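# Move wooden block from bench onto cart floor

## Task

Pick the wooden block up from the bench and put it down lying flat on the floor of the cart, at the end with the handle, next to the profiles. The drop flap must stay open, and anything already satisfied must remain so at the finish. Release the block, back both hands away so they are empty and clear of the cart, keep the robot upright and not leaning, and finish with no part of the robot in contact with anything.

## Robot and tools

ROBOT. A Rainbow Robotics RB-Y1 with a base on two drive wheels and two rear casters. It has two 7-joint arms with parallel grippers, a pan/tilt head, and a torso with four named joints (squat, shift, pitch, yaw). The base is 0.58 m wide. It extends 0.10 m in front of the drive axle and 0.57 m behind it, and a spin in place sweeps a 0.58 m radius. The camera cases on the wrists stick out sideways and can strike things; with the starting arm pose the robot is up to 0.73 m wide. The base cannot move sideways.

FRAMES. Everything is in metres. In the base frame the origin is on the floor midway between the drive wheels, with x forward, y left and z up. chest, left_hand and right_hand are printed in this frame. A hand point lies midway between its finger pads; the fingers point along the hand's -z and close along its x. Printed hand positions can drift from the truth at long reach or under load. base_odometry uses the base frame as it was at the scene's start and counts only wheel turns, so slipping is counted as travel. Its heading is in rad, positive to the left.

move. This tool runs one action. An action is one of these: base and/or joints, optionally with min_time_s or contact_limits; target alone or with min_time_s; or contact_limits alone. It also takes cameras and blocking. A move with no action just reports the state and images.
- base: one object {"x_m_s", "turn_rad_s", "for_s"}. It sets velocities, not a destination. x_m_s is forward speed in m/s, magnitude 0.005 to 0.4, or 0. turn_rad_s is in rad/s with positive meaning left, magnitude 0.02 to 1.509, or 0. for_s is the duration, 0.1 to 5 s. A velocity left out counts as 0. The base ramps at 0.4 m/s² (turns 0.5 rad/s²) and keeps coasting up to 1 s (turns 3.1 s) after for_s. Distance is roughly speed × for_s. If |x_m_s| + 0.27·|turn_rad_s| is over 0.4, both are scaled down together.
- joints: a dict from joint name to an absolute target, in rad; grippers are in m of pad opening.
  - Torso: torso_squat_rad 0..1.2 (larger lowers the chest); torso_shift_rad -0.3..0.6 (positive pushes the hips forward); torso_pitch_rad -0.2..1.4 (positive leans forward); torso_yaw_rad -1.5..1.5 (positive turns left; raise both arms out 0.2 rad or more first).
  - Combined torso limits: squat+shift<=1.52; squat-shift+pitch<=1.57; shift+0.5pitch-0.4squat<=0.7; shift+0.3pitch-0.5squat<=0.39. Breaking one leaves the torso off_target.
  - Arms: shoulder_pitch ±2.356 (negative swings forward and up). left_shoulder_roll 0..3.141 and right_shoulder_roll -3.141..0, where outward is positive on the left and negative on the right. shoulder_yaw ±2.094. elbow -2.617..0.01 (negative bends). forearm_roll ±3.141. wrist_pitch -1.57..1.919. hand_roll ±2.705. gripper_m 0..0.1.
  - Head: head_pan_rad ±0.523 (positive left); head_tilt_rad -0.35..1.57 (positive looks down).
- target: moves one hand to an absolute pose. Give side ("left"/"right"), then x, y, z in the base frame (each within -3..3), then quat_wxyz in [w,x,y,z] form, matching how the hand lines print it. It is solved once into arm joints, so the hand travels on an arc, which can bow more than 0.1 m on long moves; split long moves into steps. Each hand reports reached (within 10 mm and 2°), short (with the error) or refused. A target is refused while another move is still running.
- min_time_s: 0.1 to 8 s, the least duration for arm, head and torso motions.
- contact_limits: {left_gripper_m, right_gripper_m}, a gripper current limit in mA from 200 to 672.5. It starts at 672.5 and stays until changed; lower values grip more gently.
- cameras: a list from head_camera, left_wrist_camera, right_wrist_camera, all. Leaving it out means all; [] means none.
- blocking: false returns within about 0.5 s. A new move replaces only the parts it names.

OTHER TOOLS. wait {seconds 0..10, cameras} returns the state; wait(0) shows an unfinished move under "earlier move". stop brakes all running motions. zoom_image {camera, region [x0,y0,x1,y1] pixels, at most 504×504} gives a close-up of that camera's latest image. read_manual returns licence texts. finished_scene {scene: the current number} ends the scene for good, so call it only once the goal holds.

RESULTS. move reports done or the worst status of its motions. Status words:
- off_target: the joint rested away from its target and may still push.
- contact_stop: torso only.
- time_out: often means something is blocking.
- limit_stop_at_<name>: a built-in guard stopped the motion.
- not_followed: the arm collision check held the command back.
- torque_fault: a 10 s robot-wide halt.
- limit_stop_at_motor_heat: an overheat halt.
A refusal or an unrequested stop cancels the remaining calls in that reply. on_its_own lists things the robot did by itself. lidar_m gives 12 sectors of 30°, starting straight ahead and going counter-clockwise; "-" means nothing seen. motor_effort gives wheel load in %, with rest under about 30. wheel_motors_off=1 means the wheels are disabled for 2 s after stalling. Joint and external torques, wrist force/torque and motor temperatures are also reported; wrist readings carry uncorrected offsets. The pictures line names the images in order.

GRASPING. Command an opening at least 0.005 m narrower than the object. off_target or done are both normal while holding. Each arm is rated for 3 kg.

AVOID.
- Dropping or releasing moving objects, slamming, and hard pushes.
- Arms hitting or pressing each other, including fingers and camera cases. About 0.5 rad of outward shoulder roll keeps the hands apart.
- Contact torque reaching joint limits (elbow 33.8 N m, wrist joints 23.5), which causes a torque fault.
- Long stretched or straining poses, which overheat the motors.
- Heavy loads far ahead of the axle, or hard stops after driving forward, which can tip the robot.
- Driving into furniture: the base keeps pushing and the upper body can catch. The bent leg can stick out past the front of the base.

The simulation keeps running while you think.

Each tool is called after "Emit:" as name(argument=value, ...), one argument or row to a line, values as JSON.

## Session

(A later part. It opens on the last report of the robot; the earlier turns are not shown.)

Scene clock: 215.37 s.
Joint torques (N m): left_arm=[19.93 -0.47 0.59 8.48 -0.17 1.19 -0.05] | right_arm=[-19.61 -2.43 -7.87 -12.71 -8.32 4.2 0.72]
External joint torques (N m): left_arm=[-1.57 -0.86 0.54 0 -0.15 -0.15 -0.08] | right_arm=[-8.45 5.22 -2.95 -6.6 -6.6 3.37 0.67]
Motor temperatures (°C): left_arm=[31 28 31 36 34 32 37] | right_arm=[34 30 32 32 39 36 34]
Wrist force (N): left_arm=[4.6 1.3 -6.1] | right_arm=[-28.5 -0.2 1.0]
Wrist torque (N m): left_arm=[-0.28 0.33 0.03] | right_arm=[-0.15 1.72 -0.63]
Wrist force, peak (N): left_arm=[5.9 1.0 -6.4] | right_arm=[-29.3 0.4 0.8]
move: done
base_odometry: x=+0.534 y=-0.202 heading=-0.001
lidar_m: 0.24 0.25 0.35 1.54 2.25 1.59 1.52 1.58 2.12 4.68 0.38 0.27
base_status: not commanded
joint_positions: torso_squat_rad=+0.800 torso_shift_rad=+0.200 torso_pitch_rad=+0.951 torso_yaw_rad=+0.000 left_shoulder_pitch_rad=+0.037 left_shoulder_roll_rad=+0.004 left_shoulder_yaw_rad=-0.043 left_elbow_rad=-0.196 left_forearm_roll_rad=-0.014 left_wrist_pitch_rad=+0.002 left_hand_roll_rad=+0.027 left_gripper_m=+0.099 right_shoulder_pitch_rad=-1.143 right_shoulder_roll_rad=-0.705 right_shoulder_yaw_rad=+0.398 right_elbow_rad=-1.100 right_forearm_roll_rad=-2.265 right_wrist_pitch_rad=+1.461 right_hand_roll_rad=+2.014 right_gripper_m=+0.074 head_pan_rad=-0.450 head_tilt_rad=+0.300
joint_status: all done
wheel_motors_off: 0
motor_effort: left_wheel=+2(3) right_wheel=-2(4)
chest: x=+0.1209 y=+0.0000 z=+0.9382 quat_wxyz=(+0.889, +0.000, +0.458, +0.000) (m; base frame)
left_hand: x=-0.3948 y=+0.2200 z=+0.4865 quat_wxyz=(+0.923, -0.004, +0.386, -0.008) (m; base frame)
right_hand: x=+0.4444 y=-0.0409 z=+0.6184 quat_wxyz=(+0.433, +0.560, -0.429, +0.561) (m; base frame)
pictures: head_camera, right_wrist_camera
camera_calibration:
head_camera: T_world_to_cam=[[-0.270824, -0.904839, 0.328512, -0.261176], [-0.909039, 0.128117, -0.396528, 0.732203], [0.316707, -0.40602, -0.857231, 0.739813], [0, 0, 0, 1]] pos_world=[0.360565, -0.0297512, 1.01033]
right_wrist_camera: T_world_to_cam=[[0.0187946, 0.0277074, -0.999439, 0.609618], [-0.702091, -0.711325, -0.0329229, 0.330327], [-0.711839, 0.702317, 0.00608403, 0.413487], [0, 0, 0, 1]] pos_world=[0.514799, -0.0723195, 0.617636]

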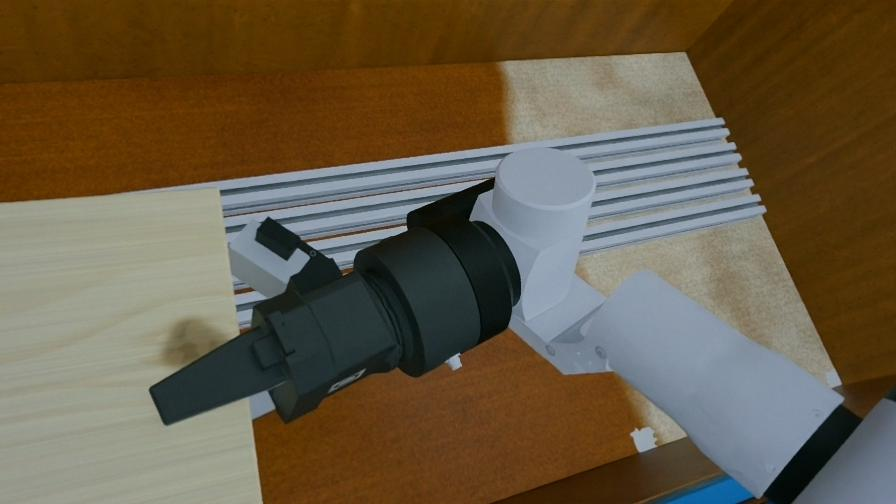

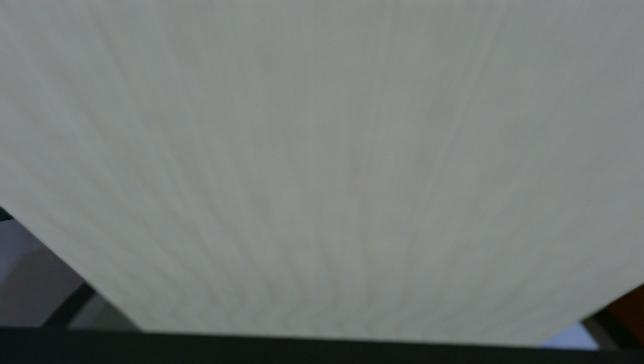

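Emit:
move(
  target={"side": "right", "x": 0.39, "y": -0.06, "z": 0.78, "quat_wxyz": [0.4305, 0.5610, -0.4305, 0.5610]},
  min_time_s=2,
  cameras=[],
)

Emit:
move(
  joints={"torso_shift_rad": 0.4, "torso_pitch_rad": 1.15, "head_tilt_rad": 0.1, "head_pan_rad": 0.0},
  min_time_s=3,
  cameras=["head_camera"],
)

Scene clock: 224.67 s.
Joint torques (N m): left_arm=[20 -0.56 0.93 8.5 -0.09 1.16 0.04] | right_arm=[-11.58 -6.56 -11.31 -13.65 -8.55 0.33 0.52]
External joint torques (N m): left_arm=[-1.51 -0.94 0.88 0.02 -0.07 -0.18 0] | right_arm=[-4.68 2.89 -4.43 -7.32 -6.82 0.3 0.47]
Motor temperatures (°C): left_arm=[31 28 31 36 34 32 37] | right_arm=[34 30 32 32 39 37 34]
Wrist force (N): left_arm=[5.9 1.5 -5.7] | right_arm=[-28.9 0.2 1.0]
Wrist torque (N m): left_arm=[-0.27 0.50 0.05] | right_arm=[-0.20 1.69 -0.70]
Wrist force, peak (N): left_arm=[5.6 1.5 -6.6] | right_arm=[-30.9 -0.8 1.7]
move: done
base_odometry: x=+0.534 y=-0.202 heading=-0.001
lidar_m: 0.24 0.26 0.36 1.56 2.24 1.59 1.52 1.59 2.13 4.68 0.38 0.27
base_status: not commanded
joint_positions: torso_squat_rad=+0.800 torso_shift_rad=+0.200 torso_pitch_rad=+0.951 torso_yaw_rad=+0.000 left_shoulder_pitch_rad=+0.037 left_shoulder_roll_rad=+0.004 left_shoulder_yaw_rad=-0.043 left_elbow_rad=-0.196 left_forearm_roll_rad=-0.014 left_wrist_pitch_rad=+0.002 left_hand_roll_rad=+0.027 left_gripper_m=+0.099 right_shoulder_pitch_rad=-0.796 right_shoulder_roll_rad=-1.024 right_shoulder_yaw_rad=+0.153 right_elbow_rad=-1.994 right_forearm_roll_rad=-2.382 right_wrist_pitch_rad=+1.171 right_hand_roll_rad=+1.580 right_gripper_m=+0.074 head_pan_rad=-0.450 head_tilt_rad=+0.300
joint_status: all done
wheel_motors_off: 0
motor_effort: left_wheel=+3(3) right_wheel=+0(3)
chest: x=+0.1209 y=+0.0001 z=+0.9382 quat_wxyz=(+0.889, +0.000, +0.458, +0.000) (m; base frame)
left_hand: x=-0.3948 y=+0.2200 z=+0.4864 quat_wxyz=(+0.923, -0.004, +0.386, -0.008) (m; base frame)
right_hand: x=+0.3897 y=-0.0601 z=+0.7790 quat_wxyz=(+0.429, +0.563, -0.429, +0.562) (m; base frame)
right_hand_status: reached (checked arc, planned for 2.0 s): 1 mm and 0.4 deg off.
pictures: none
No camera images: "cameras" was empty.

Scene clock: 227.97 s.
Joint torques (N m): left_arm=[22.88 -0.56 0.96 9.63 -0.19 1.52 0.04] | right_arm=[-9.16 -5 -9.65 -14.87 -8.56 1.89 0.43]
External joint torques (N m): left_arm=[-1.58 -0.96 0.9 -0.02 -0.17 -0.09 0] | right_arm=[-5.11 3.37 -3.98 -7.89 -6.84 1.5 0.38]
Motor temperatures (°C): left_arm=[31 28 31 36 34 32 37] | right_arm=[34 30 32 32 39 37 34]
Wrist force (N): left_arm=[6.5 0.7 -5.2] | right_arm=[-27.9 -5.0 2.2]
Wrist torque (N m): left_arm=[-0.16 0.49 0.02] | right_arm=[-0.53 1.71 -0.66]
Wrist force, peak (N): left_arm=[7.2 0.6 -5.7] | right_arm=[-28.9 -4.0 1.3]
move: done
base_odometry: x=+0.534 y=-0.202 heading=-0.001
lidar_m: 0.25 0.25 0.34 1.55 2.24 1.59 1.52 1.59 2.13 4.69 0.37 0.26
base_status: not commanded
joint_positions: torso_squat_rad=+0.800 torso_shift_rad=+0.400 torso_pitch_rad=+1.151 torso_yaw_rad=+0.000 left_shoulder_pitch_rad=+0.037 left_shoulder_roll_rad=+0.004 left_shoulder_yaw_rad=-0.043 left_elbow_rad=-0.196 left_forearm_roll_rad=-0.014 left_wrist_pitch_rad=+0.002 left_hand_roll_rad=+0.027 left_gripper_m=+0.099 right_shoulder_pitch_rad=-0.796 right_shoulder_roll_rad=-1.024 right_shoulder_yaw_rad=+0.153 right_elbow_rad=-1.994 right_forearm_roll_rad=-2.382 right_wrist_pitch_rad=+1.170 right_hand_roll_rad=+1.580 right_gripper_m=+0.074 head_pan_rad=+0.000 head_tilt_rad=+0.100
joint_status: all done
wheel_motors_off: 0
motor_effort: left_wheel=+1(4) right_wheel=-1(3)
chest: x=+0.2446 y=+0.0001 z=+0.8558 quat_wxyz=(+0.839, +0.000, +0.544, +0.000) (m; base frame)
left_hand: x=-0.3506 y=+0.2200 z=+0.5155 quat_wxyz=(+0.879, -0.005, +0.476, -0.007) (m; base frame)
right_hand: x=+0.4766 y=-0.0601 z=+0.6463 quat_wxyz=(+0.470, +0.616, -0.384, +0.503) (m; base frame)
pictures: head_camera
camera_calibration:
head_camera: T_world_to_cam=[[-0.0176721, -0.999502, -0.0261614, 0.0308245], [-0.92954, 0.026062, -0.367799, 0.794575], [0.368298, 0.0178183, -0.929537, 0.637083], [0, 0, 0, 1]] pos_world=[0.504498, -0.00125082, 0.885243]

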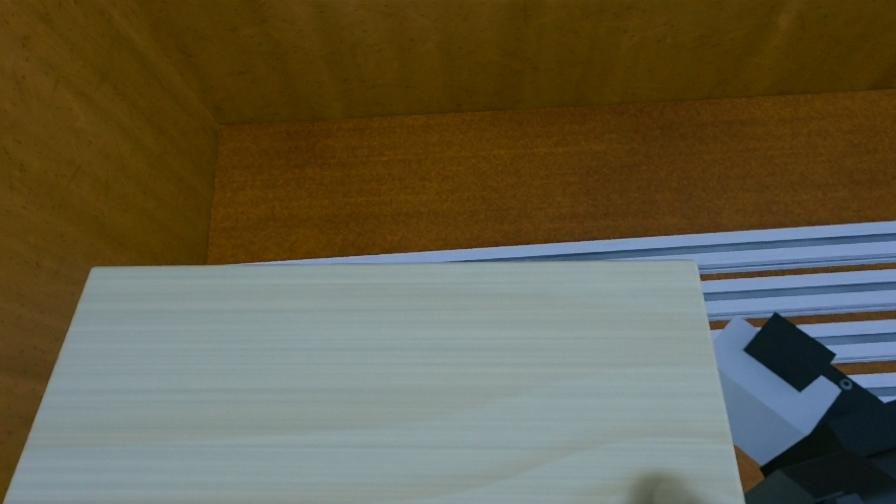

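Emit:
move(
  target={"side": "right", "x": 0.445, "y": -0.04, "z": 0.58, "quat_wxyz": [0.4305, 0.5610, -0.4305, 0.5610]},
  min_time_s=2.5,
  cameras=["head_camera"],
)

Emit:
move(
  joints={"head_tilt_rad": 0.4},
  cameras=["head_camera"],
)

Scene clock: 231.90 s.
Joint torques (N m): left_arm=[22.64 -0.21 0.72 9.61 -0.08 1.5 0.02] | right_arm=[-6.01 0.2 -4.18 -16.03 -7.84 2.86 0.72]
External joint torques (N m): left_arm=[-1.82 -0.61 0.66 -0.04 -0.06 -0.11 -0.03] | right_arm=[-3.16 6.92 0.13 -8.55 -6.17 2.27 0.67]
Motor temperatures (°C): left_arm=[32 28 31 36 34 32 37] | right_arm=[34 30 32 32 39 37 34]
Wrist force (N): left_arm=[6.3 1.2 -5.3] | right_arm=[-28.6 0.2 0.5]
Wrist torque (N m): left_arm=[-0.24 0.45 0.05] | right_arm=[-0.10 1.70 -0.67]
Wrist force, peak (N): left_arm=[6.6 0.4 -5.9] | right_arm=[-29.4 -0.2 0.9]
move: done
base_odometry: x=+0.534 y=-0.202 heading=-0.001
lidar_m: 0.24 0.26 0.35 1.54 2.23 1.60 1.51 1.57 2.13 4.66 0.38 0.26
base_status: not commanded
joint_positions: torso_squat_rad=+0.800 torso_shift_rad=+0.400 torso_pitch_rad=+1.151 torso_yaw_rad=+0.000 left_shoulder_pitch_rad=+0.037 left_shoulder_roll_rad=+0.004 left_shoulder_yaw_rad=-0.043 left_elbow_rad=-0.196 left_forearm_roll_rad=-0.014 left_wrist_pitch_rad=+0.002 left_hand_roll_rad=+0.027 left_gripper_m=+0.099 right_shoulder_pitch_rad=-0.778 right_shoulder_roll_rad=-0.906 right_shoulder_yaw_rad=+0.267 right_elbow_rad=-1.883 right_forearm_roll_rad=-2.217 right_wrist_pitch_rad=+1.167 right_hand_roll_rad=+1.882 right_gripper_m=+0.074 head_pan_rad=+0.000 head_tilt_rad=+0.100
joint_status: all done
wheel_motors_off: 0
motor_effort: left_wheel=+2(2) right_wheel=+0(2)
chest: x=+0.2446 y=+0.0001 z=+0.8558 quat_wxyz=(+0.839, +0.000, +0.544, +0.000) (m; base frame)
left_hand: x=-0.3506 y=+0.2200 z=+0.5155 quat_wxyz=(+0.879, -0.005, +0.476, -0.007) (m; base frame)
right_hand: x=+0.4451 y=-0.0407 z=+0.5787 quat_wxyz=(+0.432, +0.560, -0.429, +0.562) (m; base frame)
right_hand_status: reached (checked arc, planned for 2.5 s): 2 mm and 0.3 deg off.
pictures: head_camera
camera_calibration:
head_camera: T_world_to_cam=[[-0.0176721, -0.999502, -0.0261614, 0.0308245], [-0.92954, 0.026062, -0.367799, 0.794575], [0.368298, 0.0178183, -0.929537, 0.637083], [0, 0, 0, 1]] pos_world=[0.504498, -0.00125082, 0.885243]

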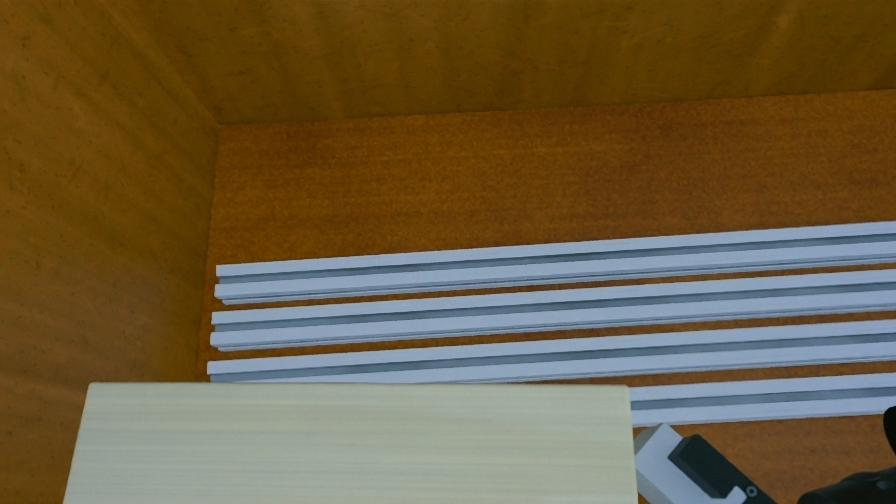

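Scene clock: 232.73 s.
Joint torques (N m): left_arm=[22.46 -0.47 1.13 9.74 -0.18 1.38 0.06] | right_arm=[-5.68 -0.01 -4.27 -16.27 -7.86 2.81 0.77]
External joint torques (N m): left_arm=[-1.99 -0.86 1.08 0.09 -0.16 -0.23 0.01] | right_arm=[-2.83 6.71 0.04 -8.79 -6.19 2.22 0.72]
Motor temperatures (°C): left_arm=[32 28 31 36 34 32 37] | right_arm=[34 30 32 32 39 37 34]
Wrist force (N): left_arm=[6.0 1.1 -5.6] | right_arm=[-28.4 0.4 0.3]
Wrist torque (N m): left_arm=[-0.26 0.44 0.04] | right_arm=[-0.18 1.73 -0.66]
Wrist force, peak (N): left_arm=[6.4 1.1 -5.9] | right_arm=[-29.2 0.2 0.4]
move: done
base_odometry: x=+0.534 y=-0.202 heading=-0.001
lidar_m: 0.24 0.26 0.35 1.55 2.23 1.61 1.51 1.58 2.11 4.66 0.38 0.27
base_status: not commanded
joint_positions: torso_squat_rad=+0.800 torso_shift_rad=+0.400 torso_pitch_rad=+1.151 torso_yaw_rad=+0.000 left_shoulder_pitch_rad=+0.037 left_shoulder_roll_rad=+0.004 left_shoulder_yaw_rad=-0.043 left_elbow_rad=-0.196 left_forearm_roll_rad=-0.014 left_wrist_pitch_rad=+0.002 left_hand_roll_rad=+0.027 left_gripper_m=+0.099 right_shoulder_pitch_rad=-0.778 right_shoulder_roll_rad=-0.906 right_shoulder_yaw_rad=+0.267 right_elbow_rad=-1.883 right_forearm_roll_rad=-2.217 right_wrist_pitch_rad=+1.167 right_hand_roll_rad=+1.882 right_gripper_m=+0.074 head_pan_rad=+0.000 head_tilt_rad=+0.400
joint_status: all done
wheel_motors_off: 0
motor_effort: left_wheel=+2(3) right_wheel=-1(3)
chest: x=+0.2446 y=+0.0001 z=+0.8558 quat_wxyz=(+0.839, +0.000, +0.544, +0.000) (m; base frame)
left_hand: x=-0.3506 y=+0.2200 z=+0.5155 quat_wxyz=(+0.879, -0.005, +0.476, -0.007) (m; base frame)
right_hand: x=+0.4451 y=-0.0407 z=+0.5787 quat_wxyz=(+0.432, +0.560, -0.429, +0.562) (m; base frame)
pictures: head_camera
camera_calibration:
head_camera: T_world_to_cam=[[-0.024613, -0.999502, -0.0197719, 0.0279916], [-0.996708, 0.026063, -0.0767762, 0.556876], [0.0772532, 0.0178171, -0.996852, 0.825872], [0, 0, 0, 1]] pos_world=[0.49193, -0.00125081, 0.866581]

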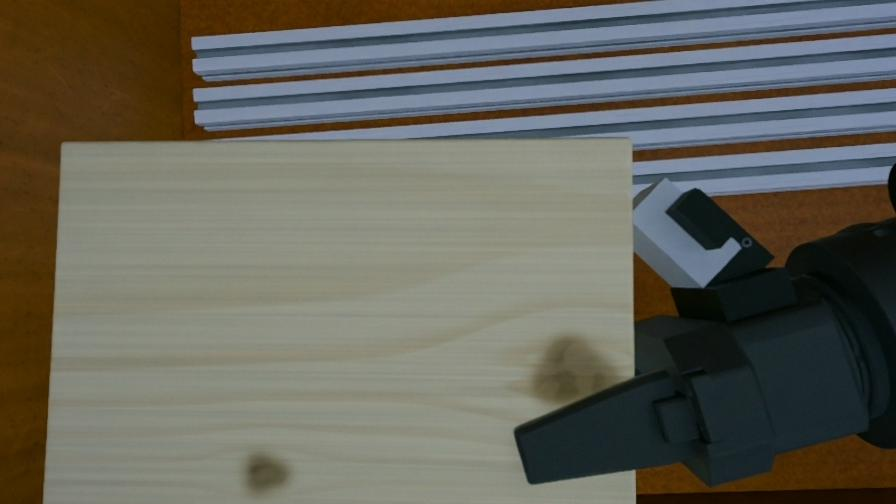

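Emit:
move(
  target={"side": "right", "x": 0.446, "y": 0.0, "z": 0.50, "quat_wxyz": [0.5357, 0.4616, -0.2905, 0.6448]},
  min_time_s=3,
  cameras=["head_camera"],
)

Scene clock: 243.73 s.
Joint torques (N m): left_arm=[22.68 -0.51 0.95 9.65 0.01 1.38 0.1] | right_arm=[-11.46 -2.04 -5.04 -18.63 -6.08 -0.44 0.24]
External joint torques (N m): left_arm=[-1.77 -0.9 0.9 0.01 0.04 -0.23 0.05] | right_arm=[-6.29 3.72 -0.52 -10.73 -4.8 -0.33 0.19]
Motor temperatures (°C): left_arm=[32 28 31 36 34 32 37] | right_arm=[34 30 32 33 39 37 34]
Wrist force (N): left_arm=[6.1 0.7 -4.8] | right_arm=[-25.6 -2.7 -9.9]
Wrist torque (N m): left_arm=[-0.17 0.47 -0.01] | right_arm=[-0.14 1.55 -0.62]
Wrist force, peak (N): left_arm=[6.8 1.7 -5.6] | right_arm=[-29.2 0.0 0.5]
move: done
base_odometry: x=+0.534 y=-0.202 heading=-0.001
lidar_m: 0.25 0.26 0.36 1.54 2.24 1.60 1.51 1.59 2.11 4.68 0.38 0.26
base_status: not commanded
joint_positions: torso_squat_rad=+0.800 torso_shift_rad=+0.400 torso_pitch_rad=+1.151 torso_yaw_rad=+0.000 left_shoulder_pitch_rad=+0.037 left_shoulder_roll_rad=+0.004 left_shoulder_yaw_rad=-0.043 left_elbow_rad=-0.196 left_forearm_roll_rad=-0.014 left_wrist_pitch_rad=+0.002 left_hand_roll_rad=+0.027 left_gripper_m=+0.099 right_shoulder_pitch_rad=-0.975 right_shoulder_roll_rad=-0.937 right_shoulder_yaw_rad=+0.523 right_elbow_rad=-1.924 right_forearm_roll_rad=-1.718 right_wrist_pitch_rad=+0.922 right_hand_roll_rad=+1.405 right_gripper_m=+0.074 head_pan_rad=+0.000 head_tilt_rad=+0.400
joint_status: all done
wheel_motors_off: 0
motor_effort: left_wheel=+2(2) right_wheel=-1(3)
chest: x=+0.2446 y=+0.0001 z=+0.8558 quat_wxyz=(+0.839, +0.000, +0.544, +0.000) (m; base frame)
left_hand: x=-0.3506 y=+0.2200 z=+0.5155 quat_wxyz=(+0.879, -0.005, +0.476, -0.007) (m; base frame)
right_hand: x=+0.4464 y=-0.0017 z=+0.4987 quat_wxyz=(+0.535, +0.463, -0.295, +0.643) (m; base frame)
right_hand_status: reached (checked arc, planned for 3.0 s): 2 mm and 0.5 deg off.
pictures: head_camera
camera_calibration:
head_camera: T_world_to_cam=[[-0.024613, -0.999502, -0.0197719, 0.0279916], [-0.996708, 0.026063, -0.0767762, 0.556876], [0.0772532, 0.0178171, -0.996852, 0.825872], [0, 0, 0, 1]] pos_world=[0.49193, -0.00125081, 0.866581]

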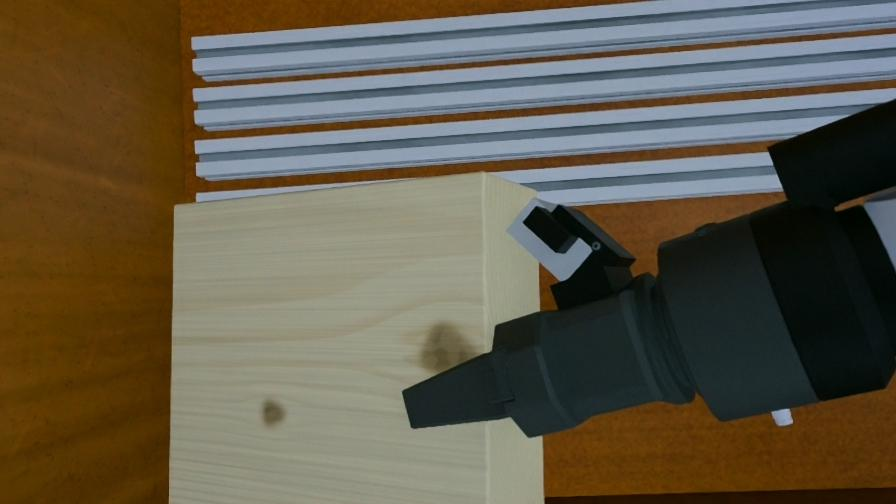

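Emit:
move(
  target={"side": "right", "x": 0.444, "y": 0.0, "z": 0.42, "quat_wxyz": [0.5086, 0.4912, -0.3100, 0.6356]},
  min_time_s=3,
  cameras=["head_camera","right_wrist_camera"],
)

Scene clock: 250.50 s.
Joint torques (N m): left_arm=[22.32 -0.76 0.55 9.64 -0.09 1.53 -0.09] | right_arm=[0.16 27.25 -2.93 -17.11 -7.16 2.82 0.95]
External joint torques (N m): left_arm=[-2.09 -1.08 0.5 0.01 -0.07 -0.08 -0.13] | right_arm=[5.74 32.02 0.61 -10.14 -5.78 2.18 0.9]
Motor temperatures (°C): left_arm=[32 28 31 36 34 32 37] | right_arm=[34 30 32 33 38 36 34]
Wrist force (N): left_arm=[5.9 0.8 -6.0] | right_arm=[-27.0 -2.1 -8.9]
Wrist torque (N m): left_arm=[-0.20 0.43 0.02] | right_arm=[0.01 1.59 -0.70]
Wrist force, peak (N): left_arm=[6.9 1.0 -5.8] | right_arm=[-27.8 -1.7 -9.9]
move: done
base_odometry: x=+0.534 y=-0.202 heading=+0.000
lidar_m: 0.24 0.25 0.34 1.55 2.24 1.60 1.52 1.57 2.13 4.66 0.38 0.25
base_status: not commanded
joint_positions: torso_squat_rad=+0.800 torso_shift_rad=+0.399 torso_pitch_rad=+1.148 torso_yaw_rad=-0.001 left_shoulder_pitch_rad=+0.037 left_shoulder_roll_rad=+0.004 left_shoulder_yaw_rad=-0.043 left_elbow_rad=-0.196 left_forearm_roll_rad=-0.014 left_wrist_pitch_rad=+0.002 left_hand_roll_rad=+0.027 left_gripper_m=+0.099 right_shoulder_pitch_rad=-1.050 right_shoulder_roll_rad=-0.756 right_shoulder_yaw_rad=+0.557 right_elbow_rad=-1.451 right_forearm_roll_rad=-1.880 right_wrist_pitch_rad=+1.043 right_hand_roll_rad=+1.844 right_gripper_m=+0.074 head_pan_rad=+0.000 head_tilt_rad=+0.400
joint_status: all done
wheel_motors_off: 0
motor_effort: left_wheel=-2(3) right_wheel=-33(34)
chest: x=+0.2438 y=+0.0009 z=+0.8568 quat_wxyz=(+0.840, -0.001, +0.543, +0.000) (m; base frame)
left_hand: x=-0.3505 y=+0.2197 z=+0.5142 quat_wxyz=(+0.880, -0.006, +0.475, -0.007) (m; base frame)
right_hand: x=+0.4461 y=-0.0037 z=+0.4201 quat_wxyz=(+0.512, +0.485, -0.308, +0.639) (m; base frame)
right_hand_status: reached (checked arc, planned for 3.0 s): 4 mm and 1.0 deg off.
pictures: head_camera, right_wrist_camera
camera_calibration:
head_camera: T_world_to_cam=[[-0.0238992, -0.999561, -0.0174981, 0.0266825], [-0.996487, 0.0252236, -0.0798549, 0.558649], [0.0802613, 0.0155282, -0.996653, 0.826061], [0, 0, 0, 1]] pos_world=[0.491024, -0.000247551, 0.868374]
right_wrist_camera: T_world_to_cam=[[0.0264603, -0.324115, -0.945648, 0.383062], [-0.665641, -0.711474, 0.225228, 0.226764], [-0.745803, 0.623502, -0.23457, 0.505769], [0, 0, 0, 1]] pos_world=[0.518011, -0.0298555, 0.429806]

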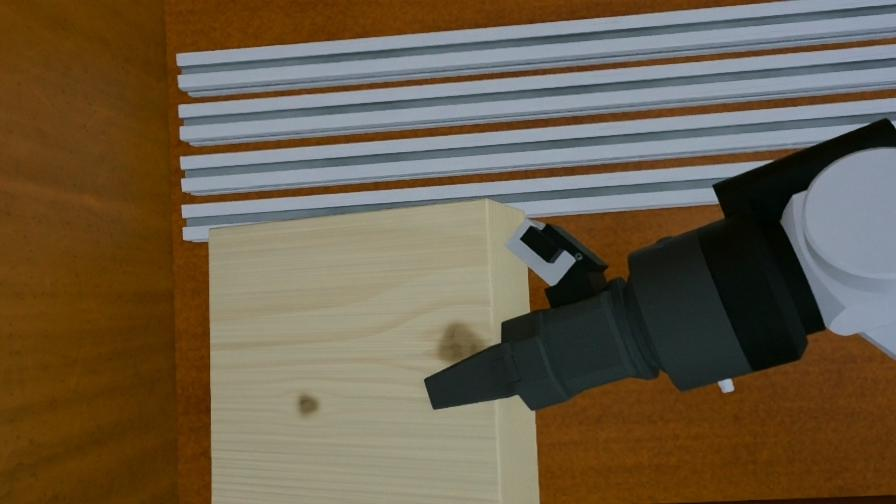

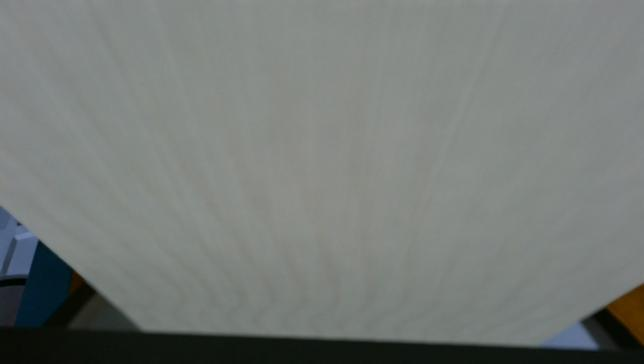

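Emit:
move(
  target={"side": "right", "x": 0.444, "y": 0.0, "z": 0.49, "quat_wxyz": [0.5086, 0.4912, -0.3100, 0.6356]},
  min_time_s=2,
  cameras=["head_camera"],
)

Emit:
move(
  joints={"head_pan_rad": -0.5, "head_tilt_rad": 0.5},
  cameras=["head_camera"],
)

Scene clock: 254.53 s.
Joint torques (N m): left_arm=[22.51 -0.54 0.49 9.73 -0.09 1.47 -0.02] | right_arm=[-8.29 -1.05 -7.34 -17.83 -6.78 1.27 0.26]
External joint torques (N m): left_arm=[-1.95 -0.93 0.44 0.09 -0.07 -0.14 -0.07] | right_arm=[-3.09 4.42 -3.11 -10.12 -5.35 1.02 0.21]
Motor temperatures (°C): left_arm=[32 28 31 36 34 32 37] | right_arm=[34 30 32 33 38 36 34]
Wrist force (N): left_arm=[6.1 1.8 -5.0] | right_arm=[-26.9 -2.8 -8.5]
Wrist torque (N m): left_arm=[-0.31 0.44 0.04] | right_arm=[-0.11 1.59 -0.63]
Wrist force, peak (N): left_arm=[7.1 1.3 -5.5] | right_arm=[-28.0 -2.4 -9.0]
move: done
base_odometry: x=+0.534 y=-0.202 heading=-0.001
lidar_m: 0.24 0.25 0.34 1.54 2.24 1.60 1.52 1.58 2.11 4.67 0.37 0.26
base_status: not commanded
joint_positions: torso_squat_rad=+0.800 torso_shift_rad=+0.400 torso_pitch_rad=+1.151 torso_yaw_rad=+0.000 left_shoulder_pitch_rad=+0.037 left_shoulder_roll_rad=+0.004 left_shoulder_yaw_rad=-0.043 left_elbow_rad=-0.196 left_forearm_roll_rad=-0.014 left_wrist_pitch_rad=+0.002 left_hand_roll_rad=+0.027 left_gripper_m=+0.099 right_shoulder_pitch_rad=-0.989 right_shoulder_roll_rad=-0.879 right_shoulder_yaw_rad=+0.524 right_elbow_rad=-1.780 right_forearm_roll_rad=-1.855 right_wrist_pitch_rad=+0.993 right_hand_roll_rad=+1.610 right_gripper_m=+0.074 head_pan_rad=+0.000 head_tilt_rad=+0.400
joint_status: all done
wheel_motors_off: 0
motor_effort: left_wheel=+1(3) right_wheel=-4(35)
chest: x=+0.2445 y=+0.0001 z=+0.8559 quat_wxyz=(+0.839, +0.000, +0.544, +0.000) (m; base frame)
left_hand: x=-0.3506 y=+0.2200 z=+0.5154 quat_wxyz=(+0.879, -0.005, +0.476, -0.007) (m; base frame)
right_hand: x=+0.4432 y=-0.0005 z=+0.4877 quat_wxyz=(+0.506, +0.496, -0.311, +0.633) (m; base frame)
right_hand_status: reached (checked arc, planned for 2.0 s): 2 mm and 0.6 deg off.
pictures: head_camera
camera_calibration:
head_camera: T_world_to_cam=[[-0.0246218, -0.999507, -0.0194793, 0.0278445], [-0.996684, 0.0260546, -0.0770828, 0.557042], [0.0775523, 0.0175168, -0.996834, 0.825914], [0, 0, 0, 1]] pos_world=[0.491829, -0.00115008, 0.86678]

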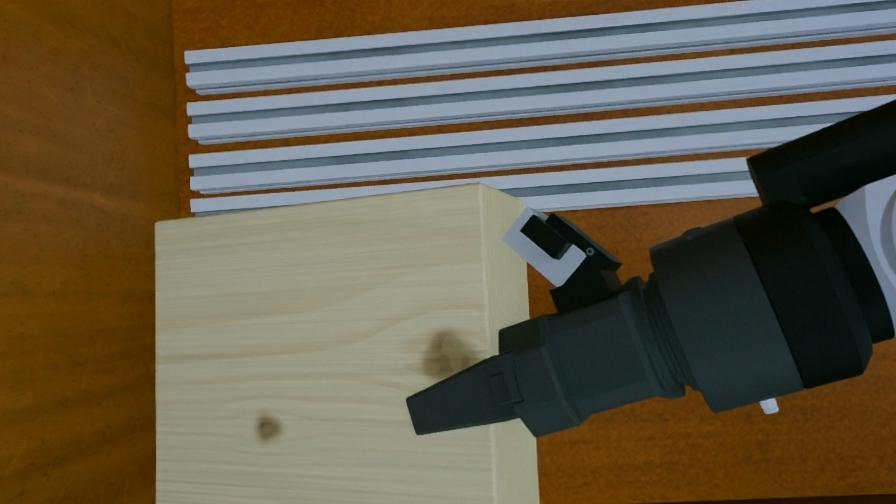

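Scene clock: 255.53 s.
Joint torques (N m): left_arm=[22.42 -0.57 0.79 9.71 -0.12 1.41 -0.03] | right_arm=[-8.72 -0.77 -7.25 -18.03 -6.83 1.24 0.35]
External joint torques (N m): left_arm=[-2.04 -0.96 0.74 0.06 -0.1 -0.2 -0.07] | right_arm=[-3.5 4.7 -3.02 -10.32 -5.41 0.99 0.3]
Motor temperatures (°C): left_arm=[32 28 31 36 34 32 37] | right_arm=[34 30 32 33 38 36 34]
Wrist force (N): left_arm=[6.4 0.6 -5.1] | right_arm=[-26.9 -2.5 -8.1]
Wrist torque (N m): left_arm=[-0.18 0.50 0.03] | right_arm=[-0.14 1.57 -0.60]
Wrist force, peak (N): left_arm=[6.9 1.3 -5.6] | right_arm=[-27.8 -2.8 -8.1]
move: done
base_odometry: x=+0.534 y=-0.202 heading=-0.001
lidar_m: 0.23 0.25 0.35 1.55 2.24 1.60 1.51 1.59 2.12 4.66 0.35 0.25
base_status: not commanded
joint_positions: torso_squat_rad=+0.800 torso_shift_rad=+0.400 torso_pitch_rad=+1.151 torso_yaw_rad=+0.000 left_shoulder_pitch_rad=+0.037 left_shoulder_roll_rad=+0.004 left_shoulder_yaw_rad=-0.043 left_elbow_rad=-0.196 left_forearm_roll_rad=-0.014 left_wrist_pitch_rad=+0.002 left_hand_roll_rad=+0.027 left_gripper_m=+0.099 right_shoulder_pitch_rad=-0.989 right_shoulder_roll_rad=-0.879 right_shoulder_yaw_rad=+0.524 right_elbow_rad=-1.780 right_forearm_roll_rad=-1.855 right_wrist_pitch_rad=+0.993 right_hand_roll_rad=+1.610 right_gripper_m=+0.074 head_pan_rad=-0.500 head_tilt_rad=+0.500
joint_status: all done
wheel_motors_off: 0
motor_effort: left_wheel=+1(2) right_wheel=-3(5)
chest: x=+0.2445 y=+0.0001 z=+0.8559 quat_wxyz=(+0.839, +0.000, +0.544, +0.000) (m; base frame)
left_hand: x=-0.3506 y=+0.2200 z=+0.5154 quat_wxyz=(+0.879, -0.005, +0.476, -0.007) (m; base frame)
right_hand: x=+0.4432 y=-0.0005 z=+0.4877 quat_wxyz=(+0.506, +0.496, -0.311, +0.633) (m; base frame)
pictures: head_camera
camera_calibration:
head_camera: T_world_to_cam=[[-0.222176, -0.879458, 0.420941, -0.290115], [-0.972911, 0.228262, -0.0366093, 0.50956], [-0.0638886, -0.417672, -0.906349, 0.804612], [0, 0, 0, 1]] pos_world=[0.482705, -0.0353935, 0.870035]

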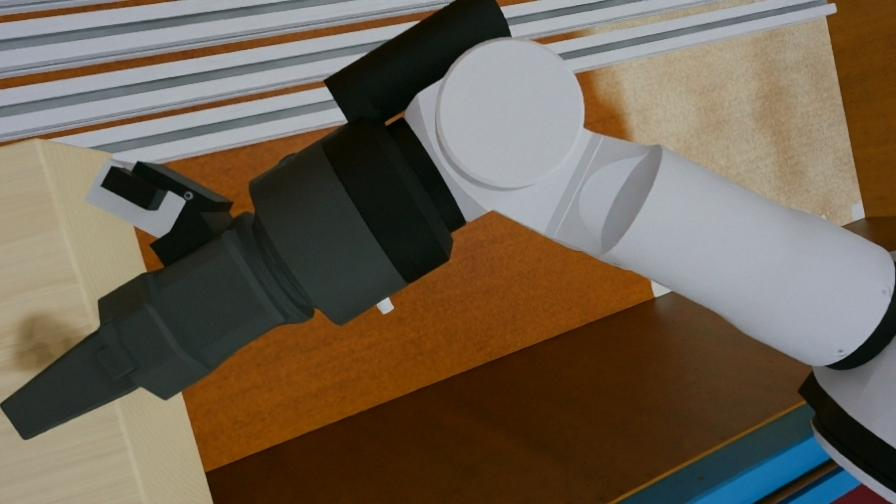

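Emit:
move(
  joints={"torso_squat_rad": 0.74, "torso_shift_rad": 0.37},
  min_time_s=1.5,
  cameras=[],
)

Emit:
move(
  target={"side": "right", "x": 0.444, "y": 0.0, "z": 0.44, "quat_wxyz": [0.5086, 0.4912, -0.3100, 0.6356]},
  min_time_s=2,
  cameras=["head_camera"],
)

Scene clock: 265.03 s.
Joint torques (N m): left_arm=[22.67 -0.41 0.98 9.64 0.04 1.37 -0.02] | right_arm=[-8.62 -1.07 -7.46 -17.83 -6.81 1.24 0.4]
External joint torques (N m): left_arm=[-1.78 -0.8 0.93 0 0.06 -0.24 -0.07] | right_arm=[-3.41 4.4 -3.23 -10.13 -5.39 0.99 0.35]
Motor temperatures (°C): left_arm=[32 28 31 36 34 32 37] | right_arm=[34 30 32 33 38 36 34]
Wrist force (N): left_arm=[6.5 1.0 -5.2] | right_arm=[-27.3 -2.6 -8.1]
Wrist torque (N m): left_arm=[-0.22 0.51 0.01] | right_arm=[-0.16 1.53 -0.63]
Wrist force, peak (N): left_arm=[7.1 1.6 -5.8] | right_arm=[-27.8 -2.5 -8.8]
move: done
base_odometry: x=+0.534 y=-0.202 heading=-0.001
lidar_m: 0.24 0.26 0.31 1.54 2.24 1.59 1.52 1.57 2.12 4.67 0.36 0.26
base_status: not commanded
joint_positions: torso_squat_rad=+0.740 torso_shift_rad=+0.370 torso_pitch_rad=+1.151 torso_yaw_rad=+0.000 left_shoulder_pitch_rad=+0.037 left_shoulder_roll_rad=+0.004 left_shoulder_yaw_rad=-0.043 left_elbow_rad=-0.196 left_forearm_roll_rad=-0.014 left_wrist_pitch_rad=+0.002 left_hand_roll_rad=+0.027 left_gripper_m=+0.099 right_shoulder_pitch_rad=-0.989 right_shoulder_roll_rad=-0.879 right_shoulder_yaw_rad=+0.524 right_elbow_rad=-1.780 right_forearm_roll_rad=-1.855 right_wrist_pitch_rad=+0.993 right_hand_roll_rad=+1.610 right_gripper_m=+0.074 head_pan_rad=-0.500 head_tilt_rad=+0.500
joint_status: all done
wheel_motors_off: 0
motor_effort: left_wheel=+1(2) right_wheel=-2(4)
chest: x=+0.2416 y=+0.0001 z=+0.8886 quat_wxyz=(+0.839, +0.000, +0.544, +0.000) (m; base frame)
left_hand: x=-0.3536 y=+0.2200 z=+0.5482 quat_wxyz=(+0.879, -0.005, +0.476, -0.007) (m; base frame)
right_hand: x=+0.4402 y=-0.0005 z=+0.5203 quat_wxyz=(+0.507, +0.496, -0.311, +0.633) (m; base frame)
pictures: none
No camera images: "cameras" was empty.

Scene clock: 267.37 s.
Joint torques (N m): left_arm=[22.29 -0.82 0.85 9.55 0 1.52 0.01] | right_arm=[-11.77 3.03 -3.85 -15.19 -6.85 3.81 0.79]
External joint torques (N m): left_arm=[-2.17 -1.21 0.79 -0.1 0.02 -0.09 -0.04] | right_arm=[-5.99 7.42 -0.54 -8.43 -5.47 3.06 0.74]
Motor temperatures (°C): left_arm=[32 28 31 36 34 32 37] | right_arm=[34 30 32 33 38 36 34]
Wrist force (N): left_arm=[6.0 1.6 -5.6] | right_arm=[-26.1 -2.8 -8.3]
Wrist torque (N m): left_arm=[-0.32 0.46 0.06] | right_arm=[-0.23 1.58 -0.64]
Wrist force, peak (N): left_arm=[6.7 0.6 -6.3] | right_arm=[-27.4 -3.3 -9.6]
move: done
base_odometry: x=+0.534 y=-0.202 heading=-0.001
lidar_m: 0.23 0.25 0.34 1.55 2.24 1.60 1.52 1.60 2.10 4.66 0.36 0.25
base_status: not commanded
joint_positions: torso_squat_rad=+0.740 torso_shift_rad=+0.370 torso_pitch_rad=+1.151 torso_yaw_rad=+0.000 left_shoulder_pitch_rad=+0.037 left_shoulder_roll_rad=+0.004 left_shoulder_yaw_rad=-0.043 left_elbow_rad=-0.196 left_forearm_roll_rad=-0.014 left_wrist_pitch_rad=+0.002 left_hand_roll_rad=+0.027 left_gripper_m=+0.099 right_shoulder_pitch_rad=-1.076 right_shoulder_roll_rad=-0.719 right_shoulder_yaw_rad=+0.561 right_elbow_rad=-1.360 right_forearm_roll_rad=-1.896 right_wrist_pitch_rad=+1.066 right_hand_roll_rad=+1.901 right_gripper_m=+0.074 head_pan_rad=-0.500 head_tilt_rad=+0.500
joint_status: all done
wheel_motors_off: 0
motor_effort: left_wheel=+1(2) right_wheel=-1(3)
chest: x=+0.2416 y=+0.0001 z=+0.8886 quat_wxyz=(+0.839, +0.000, +0.544, +0.000) (m; base frame)
left_hand: x=-0.3536 y=+0.2200 z=+0.5482 quat_wxyz=(+0.879, -0.005, +0.476, -0.007) (m; base frame)
right_hand: x=+0.4436 y=-0.0014 z=+0.4388 quat_wxyz=(+0.511, +0.489, -0.308, +0.636) (m; base frame)
right_hand_status: reached (checked arc, planned for 2.0 s): 2 mm and 0.4 deg off.
pictures: head_camera
camera_calibration:
head_camera: T_world_to_cam=[[-0.222047, -0.87946, 0.421005, -0.30456], [-0.972921, 0.228271, -0.0362931, 0.507649], [-0.0641847, -0.417663, -0.906332, 0.834011], [0, 0, 0, 1]] pos_world=[0.479806, -0.0353935, 0.902536]

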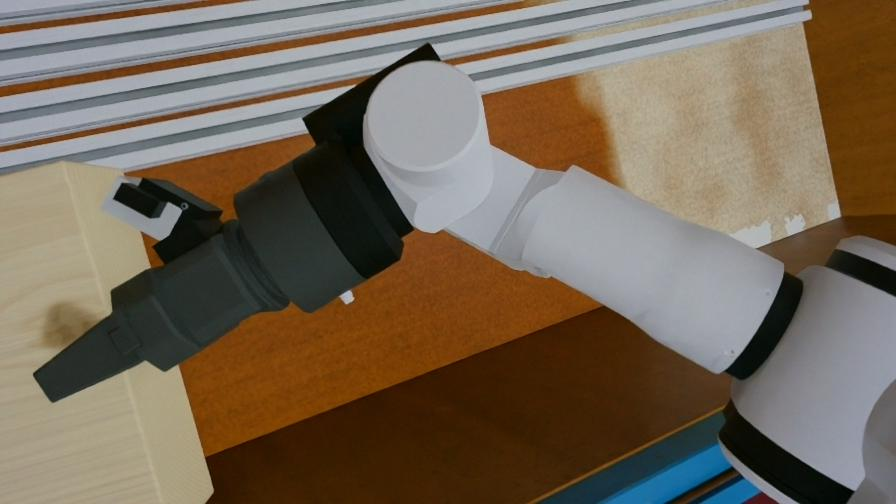

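Emit:
move(
  target={"side": "right", "x": 0.446, "y": 0.0, "z": 0.415, "quat_wxyz": [0.5086, 0.4912, -0.3100, 0.6356]},
  min_time_s=2,
  cameras=["head_camera"],
)

Scene clock: 273.90 s.
Joint torques (N m): left_arm=[22.55 -0.52 0.69 9.79 -0.11 1.58 -0.03] | right_arm=[-12.01 3.87 -3.42 -13.95 -6.76 4.61 0.77]
External joint torques (N m): left_arm=[-1.91 -0.91 0.64 0.14 -0.09 -0.03 -0.08] | right_arm=[-5.8 7.81 -0.48 -7.71 -5.43 3.68 0.72]
Motor temperatures (°C): left_arm=[32 28 31 36 34 32 37] | right_arm=[34 30 32 33 38 37 34]
Wrist force (N): left_arm=[6.0 1.1 -5.1] | right_arm=[-26.4 -2.6 -8.5]
Wrist torque (N m): left_arm=[-0.26 0.47 0.08] | right_arm=[-0.16 1.58 -0.63]
Wrist force, peak (N): left_arm=[6.9 1.0 -6.3] | right_arm=[-27.3 -3.2 -8.7]
move: done
base_odometry: x=+0.534 y=-0.202 heading=-0.001
lidar_m: 0.24 0.25 0.34 1.56 2.25 1.60 1.52 1.57 2.10 4.68 0.39 0.25
base_status: not commanded
joint_positions: torso_squat_rad=+0.740 torso_shift_rad=+0.370 torso_pitch_rad=+1.151 torso_yaw_rad=+0.000 left_shoulder_pitch_rad=+0.037 left_shoulder_roll_rad=+0.004 left_shoulder_yaw_rad=-0.043 left_elbow_rad=-0.196 left_forearm_roll_rad=-0.014 left_wrist_pitch_rad=+0.002 left_hand_roll_rad=+0.027 left_gripper_m=+0.099 right_shoulder_pitch_rad=-1.124 right_shoulder_roll_rad=-0.656 right_shoulder_yaw_rad=+0.563 right_elbow_rad=-1.183 right_forearm_roll_rad=-1.916 right_wrist_pitch_rad=+1.105 right_hand_roll_rad=+2.011 right_gripper_m=+0.074 head_pan_rad=-0.500 head_tilt_rad=+0.500
joint_status: all done
wheel_motors_off: 0
motor_effort: left_wheel=+0(2) right_wheel=-1(3)
chest: x=+0.2416 y=+0.0001 z=+0.8886 quat_wxyz=(+0.839, +0.000, +0.544, +0.000) (m; base frame)
left_hand: x=-0.3536 y=+0.2200 z=+0.5482 quat_wxyz=(+0.879, -0.005, +0.476, -0.007) (m; base frame)
right_hand: x=+0.4455 y=-0.0016 z=+0.4138 quat_wxyz=(+0.511, +0.490, -0.308, +0.636) (m; base frame)
right_hand_status: reached (checked arc, planned for 2.0 s): 2 mm and 0.4 deg off.
pictures: head_camera
camera_calibration:
head_camera: T_world_to_cam=[[-0.222047, -0.87946, 0.421005, -0.30456], [-0.972921, 0.228271, -0.0362931, 0.507649], [-0.0641847, -0.417663, -0.906332, 0.834011], [0, 0, 0, 1]] pos_world=[0.479806, -0.0353935, 0.902536]

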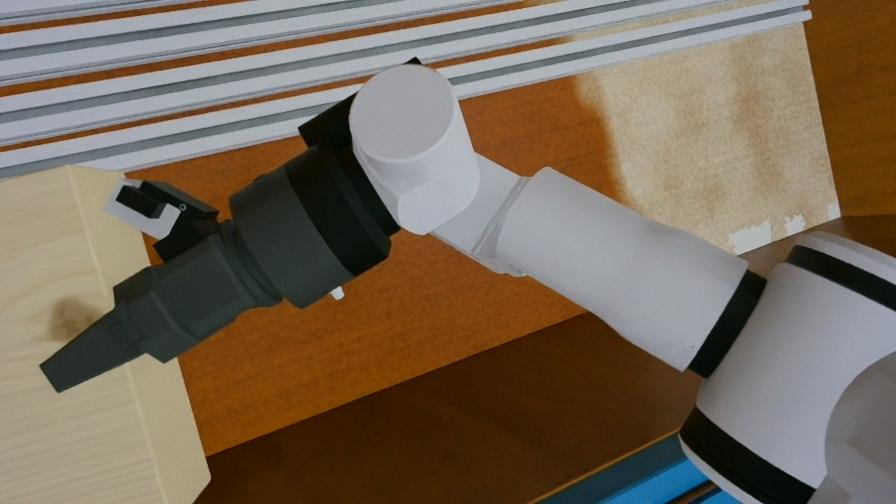

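Emit:
move(
  target={"side": "right", "x": 0.447, "y": 0.0, "z": 0.395, "quat_wxyz": [0.5086, 0.4912, -0.3100, 0.6356]},
  min_time_s=2,
  cameras=[],
)

Emit:
move(
  joints={"head_pan_rad": 0.1, "head_tilt_rad": 0.35},
  cameras=["head_camera"],
)

Scene clock: 277.27 s.
Joint torques (N m): left_arm=[22.53 -0.48 0.92 9.72 -0.12 1.43 0.01] | right_arm=[-9.69 3.35 -3.64 -9.02 -4.05 3.54 -0.78]
External joint torques (N m): left_arm=[-1.91 -0.87 0.87 0.07 -0.1 -0.18 -0.04] | right_arm=[-3.03 6.85 -1.03 -3.31 -2.77 2.47 -0.83]
Motor temperatures (°C): left_arm=[32 28 31 36 34 32 37] | right_arm=[34 30 32 33 38 37 34]
Wrist force (N): left_arm=[6.2 0.8 -5.6] | right_arm=[-18.6 0.1 -1.4]
Wrist torque (N m): left_arm=[-0.23 0.50 0.04] | right_arm=[-0.92 0.29 0.70]
Wrist force, peak (N): left_arm=[7.0 1.0 -5.5] | right_arm=[-27.3 -2.5 -8.6]
move: done
base_odometry: x=+0.534 y=-0.202 heading=-0.001
lidar_m: 0.23 0.25 0.33 1.55 2.24 1.59 1.52 1.58 2.12 4.68 0.37 0.25
base_status: not commanded
joint_positions: torso_squat_rad=+0.740 torso_shift_rad=+0.370 torso_pitch_rad=+1.150 torso_yaw_rad=+0.000 left_shoulder_pitch_rad=+0.037 left_shoulder_roll_rad=+0.004 left_shoulder_yaw_rad=-0.043 left_elbow_rad=-0.196 left_forearm_roll_rad=-0.014 left_wrist_pitch_rad=+0.002 left_hand_roll_rad=+0.027 left_gripper_m=+0.099 right_shoulder_pitch_rad=-1.173 right_shoulder_roll_rad=-0.600 right_shoulder_yaw_rad=+0.562 right_elbow_rad=-1.019 right_forearm_roll_rad=-1.932 right_wrist_pitch_rad=+1.142 right_hand_roll_rad=+2.110 right_gripper_m=+0.074 head_pan_rad=-0.500 head_tilt_rad=+0.500
joint_status: all done
wheel_motors_off: 0
motor_effort: left_wheel=+0(2) right_wheel=+2(3)
chest: x=+0.2414 y=+0.0000 z=+0.8888 quat_wxyz=(+0.839, +0.000, +0.544, +0.000) (m; base frame)
left_hand: x=-0.3535 y=+0.2201 z=+0.5480 quat_wxyz=(+0.880, -0.005, +0.476, -0.007) (m; base frame)
right_hand: x=+0.4468 y=-0.0012 z=+0.3948 quat_wxyz=(+0.510, +0.490, -0.309, +0.636) (m; base frame)
right_hand_status: reached (checked arc, planned for 2.0 s): 1 mm and 0.2 deg off.
pictures: none
No camera images: "cameras" was empty.

Scene clock: 278.33 s.
Joint torques (N m): left_arm=[22.6 -0.81 0.8 9.73 -0.11 1.46 0.11] | right_arm=[-10.23 3.24 -3.41 -8.91 -3.98 3.58 -0.73]
External joint torques (N m): left_arm=[-1.85 -1.2 0.75 0.09 -0.09 -0.15 0.07] | right_arm=[-3.58 6.74 -0.8 -3.2 -2.71 2.51 -0.78]
Motor temperatures (°C): left_arm=[32 28 31 36 34 32 37] | right_arm=[34 30 32 33 38 37 34]
Wrist force (N): left_arm=[5.5 0.9 -5.3] | right_arm=[-18.1 -0.1 -1.7]
Wrist torque (N m): left_arm=[-0.24 0.39 0.03] | right_arm=[-0.86 0.33 0.71]
Wrist force, peak (N): left_arm=[6.6 0.5 -5.9] | right_arm=[-18.7 0.0 -1.4]
move: done
base_odometry: x=+0.534 y=-0.202 heading=-0.001
lidar_m: 0.24 0.25 0.34 1.55 2.23 1.58 1.51 1.59 2.11 4.67 0.37 0.26
base_status: not commanded
joint_positions: torso_squat_rad=+0.740 torso_shift_rad=+0.370 torso_pitch_rad=+1.150 torso_yaw_rad=+0.000 left_shoulder_pitch_rad=+0.037 left_shoulder_roll_rad=+0.004 left_shoulder_yaw_rad=-0.043 left_elbow_rad=-0.196 left_forearm_roll_rad=-0.014 left_wrist_pitch_rad=+0.002 left_hand_roll_rad=+0.027 left_gripper_m=+0.099 right_shoulder_pitch_rad=-1.173 right_shoulder_roll_rad=-0.600 right_shoulder_yaw_rad=+0.562 right_elbow_rad=-1.019 right_forearm_roll_rad=-1.932 right_wrist_pitch_rad=+1.142 right_hand_roll_rad=+2.110 right_gripper_m=+0.074 head_pan_rad=+0.100 head_tilt_rad=+0.350
joint_status: all done
wheel_motors_off: 0
motor_effort: left_wheel=+0(1) right_wheel=+1(4)
chest: x=+0.2414 y=+0.0000 z=+0.8888 quat_wxyz=(+0.839, +0.000, +0.544, +0.000) (m; base frame)
left_hand: x=-0.3535 y=+0.2201 z=+0.5480 quat_wxyz=(+0.880, -0.005, +0.476, -0.007) (m; base frame)
right_hand: x=+0.4468 y=-0.0012 z=+0.3948 quat_wxyz=(+0.510, +0.490, -0.309, +0.636) (m; base frame)
pictures: head_camera
camera_calibration:
head_camera: T_world_to_cam=[[0.0170158, -0.99357, -0.111933, 0.09809], [-0.992014, -0.00278366, -0.126095, 0.601006], [0.124972, 0.113184, -0.985683, 0.827878], [0, 0, 0, 1]] pos_world=[0.491076, 0.00542934, 0.902789]

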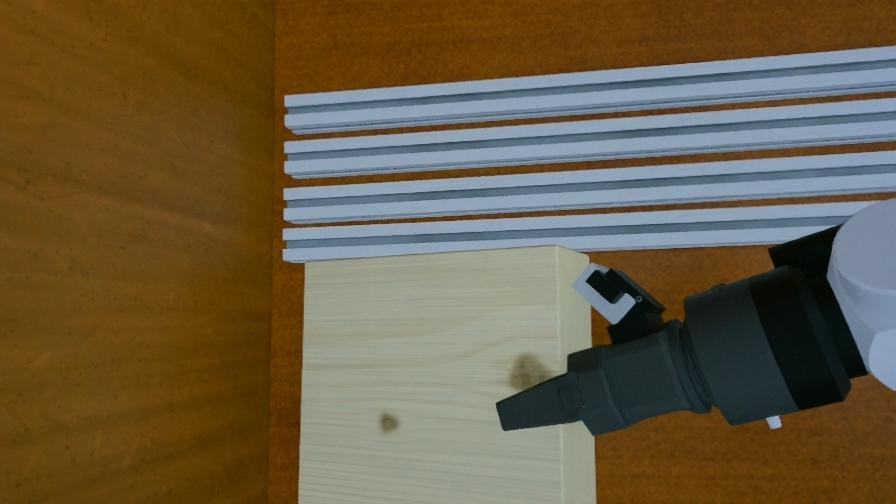

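Emit:
move(
  target={"side": "right", "x": 0.446, "y": -0.002, "z": 0.387, "quat_wxyz": [0.5086, 0.4912, -0.3100, 0.6356]},
  min_time_s=2,
  cameras=["head_camera"],
)

Emit:
move(
  joints={"right_gripper_m": 0.085},
  cameras=["head_camera","right_wrist_camera"],
)

Scene clock: 284.53 s.
Joint torques (N m): left_arm=[22.8 -0.48 1.09 9.68 -0.04 1.47 -0.01] | right_arm=[-5.9 1.07 -1.98 -1.62 -0.3 -0.15 -2.77]
External joint torques (N m): left_arm=[-1.64 -0.87 1.03 0.04 -0.02 -0.14 -0.05] | right_arm=[0.86 4.44 0.48 3.86 0.94 -1.28 -2.82]
Motor temperatures (°C): left_arm=[32 28 31 36 34 32 37] | right_arm=[34 30 32 33 37 37 34]
Wrist force (N): left_arm=[6.2 1.3 -5.2] | right_arm=[-2.2 4.9 9.7]
Wrist torque (N m): left_arm=[-0.29 0.48 0.05] | right_arm=[-1.61 -2.07 2.76]
Wrist force, peak (N): left_arm=[6.9 0.7 -6.1] | right_arm=[-22.1 -2.2 -5.0]
move: done
base_odometry: x=+0.534 y=-0.202 heading=-0.001
lidar_m: 0.23 0.26 0.33 1.53 2.24 1.60 1.51 1.58 2.12 4.67 0.37 0.26
base_status: not commanded
joint_positions: torso_squat_rad=+0.740 torso_shift_rad=+0.370 torso_pitch_rad=+1.150 torso_yaw_rad=+0.000 left_shoulder_pitch_rad=+0.037 left_shoulder_roll_rad=+0.004 left_shoulder_yaw_rad=-0.043 left_elbow_rad=-0.196 left_forearm_roll_rad=-0.014 left_wrist_pitch_rad=+0.002 left_hand_roll_rad=+0.027 left_gripper_m=+0.099 right_shoulder_pitch_rad=-1.189 right_shoulder_roll_rad=-0.580 right_shoulder_yaw_rad=+0.560 right_elbow_rad=-0.955 right_forearm_roll_rad=-1.939 right_wrist_pitch_rad=+1.157 right_hand_roll_rad=+2.152 right_gripper_m=+0.074 head_pan_rad=+0.100 head_tilt_rad=+0.350
joint_status: all done
wheel_motors_off: 0
motor_effort: left_wheel=-2(2) right_wheel=+3(4)
chest: x=+0.2413 y=+0.0000 z=+0.8890 quat_wxyz=(+0.839, +0.000, +0.544, +0.000) (m; base frame)
left_hand: x=-0.3535 y=+0.2201 z=+0.5479 quat_wxyz=(+0.880, -0.005, +0.475, -0.007) (m; base frame)
right_hand: x=+0.4461 y=-0.0022 z=+0.3880 quat_wxyz=(+0.509, +0.490, -0.310, +0.636) (m; base frame)
right_hand_status: reached (checked arc, planned for 2.0 s): 1 mm and 0.2 deg off.
pictures: head_camera
camera_calibration:
head_camera: T_world_to_cam=[[0.0170627, -0.993569, -0.111933, 0.0980909], [-0.991962, -0.00278356, -0.126503, 0.601275], [0.125378, 0.113192, -0.985631, 0.82784], [0, 0, 0, 1]] pos_world=[0.490975, 0.00542933, 0.902987]

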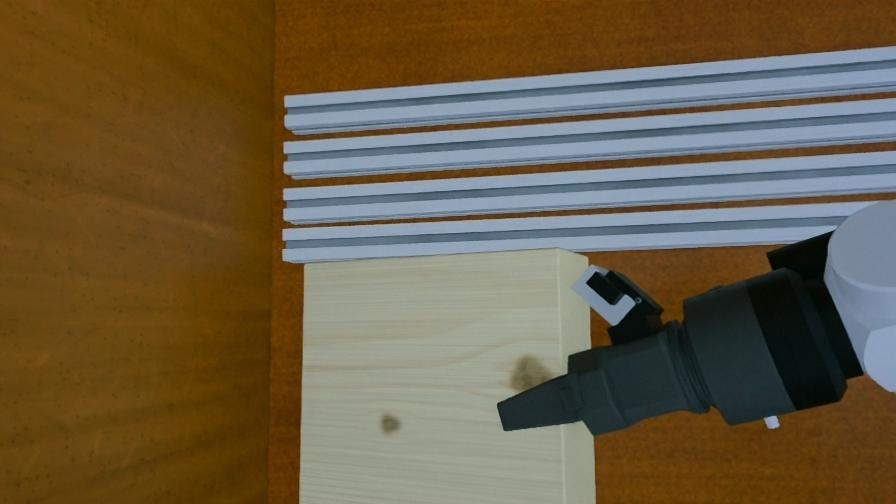

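Scene clock: 285.13 s.
Joint torques (N m): left_arm=[22.67 -0.62 0.86 9.59 -0.07 1.41 0.03] | right_arm=[-6.67 0.55 -2.17 -7.77 -1.91 2.59 -0.26]
External joint torques (N m): left_arm=[-1.78 -1.02 0.81 -0.05 -0.05 -0.2 -0.02] | right_arm=[0.07 3.93 0.28 -2.31 -0.67 1.45 -0.31]
Motor temperatures (°C): left_arm=[32 28 31 36 34 32 37] | right_arm=[34 30 32 33 37 37 34]
Wrist force (N): left_arm=[6.3 0.6 -5.4] | right_arm=[-14.2 -1.1 0.5]
Wrist torque (N m): left_arm=[-0.23 0.53 0.05] | right_arm=[-0.60 -0.61 -0.06]
Wrist force, peak (N): left_arm=[6.1 1.7 -5.9] | right_arm=[-16.1 -0.5 -0.2]
move: done
base_odometry: x=+0.534 y=-0.202 heading=-0.001
lidar_m: 0.23 0.25 0.34 1.55 2.25 1.60 1.51 1.58 2.11 4.67 0.37 0.26
base_status: not commanded
joint_positions: torso_squat_rad=+0.740 torso_shift_rad=+0.370 torso_pitch_rad=+1.150 torso_yaw_rad=+0.000 left_shoulder_pitch_rad=+0.037 left_shoulder_roll_rad=+0.004 left_shoulder_yaw_rad=-0.043 left_elbow_rad=-0.196 left_forearm_roll_rad=-0.014 left_wrist_pitch_rad=+0.002 left_hand_roll_rad=+0.027 left_gripper_m=+0.099 right_shoulder_pitch_rad=-1.189 right_shoulder_roll_rad=-0.580 right_shoulder_yaw_rad=+0.560 right_elbow_rad=-0.954 right_forearm_roll_rad=-1.939 right_wrist_pitch_rad=+1.156 right_hand_roll_rad=+2.152 right_gripper_m=+0.085 head_pan_rad=+0.100 head_tilt_rad=+0.350
joint_status: all done
wheel_motors_off: 0
motor_effort: left_wheel=-4(4) right_wheel=+2(4)
chest: x=+0.2414 y=+0.0000 z=+0.8888 quat_wxyz=(+0.839, +0.000, +0.544, +0.000) (m; base frame)
left_hand: x=-0.3535 y=+0.2201 z=+0.5480 quat_wxyz=(+0.880, -0.005, +0.476, -0.007) (m; base frame)
right_hand: x=+0.4459 y=-0.0026 z=+0.3871 quat_wxyz=(+0.510, +0.490, -0.309, +0.636) (m; base frame)
pictures: head_camera, right_wrist_camera
camera_calibration:
head_camera: T_world_to_cam=[[0.0170158, -0.99357, -0.111933, 0.09809], [-0.992014, -0.00278366, -0.126095, 0.601006], [0.124972, 0.113184, -0.985683, 0.827878], [0, 0, 0, 1]] pos_world=[0.491076, 0.00542934, 0.902789]
right_wrist_camera: T_world_to_cam=[[0.0199925, -0.313969, -0.949223, 0.356534], [-0.663861, -0.714081, 0.22221, 0.235158], [-0.747589, 0.625709, -0.222708, 0.493311], [0, 0, 0, 1]] pos_world=[0.517778, -0.0288066, 0.39604]

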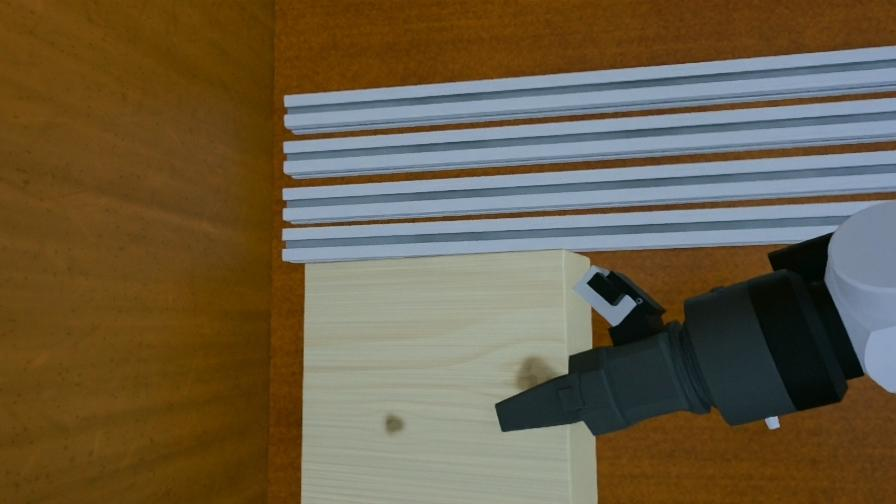

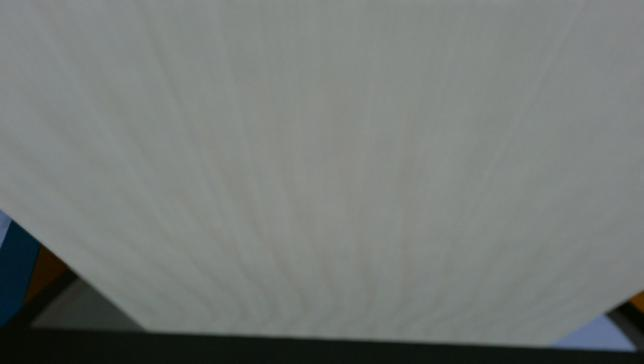

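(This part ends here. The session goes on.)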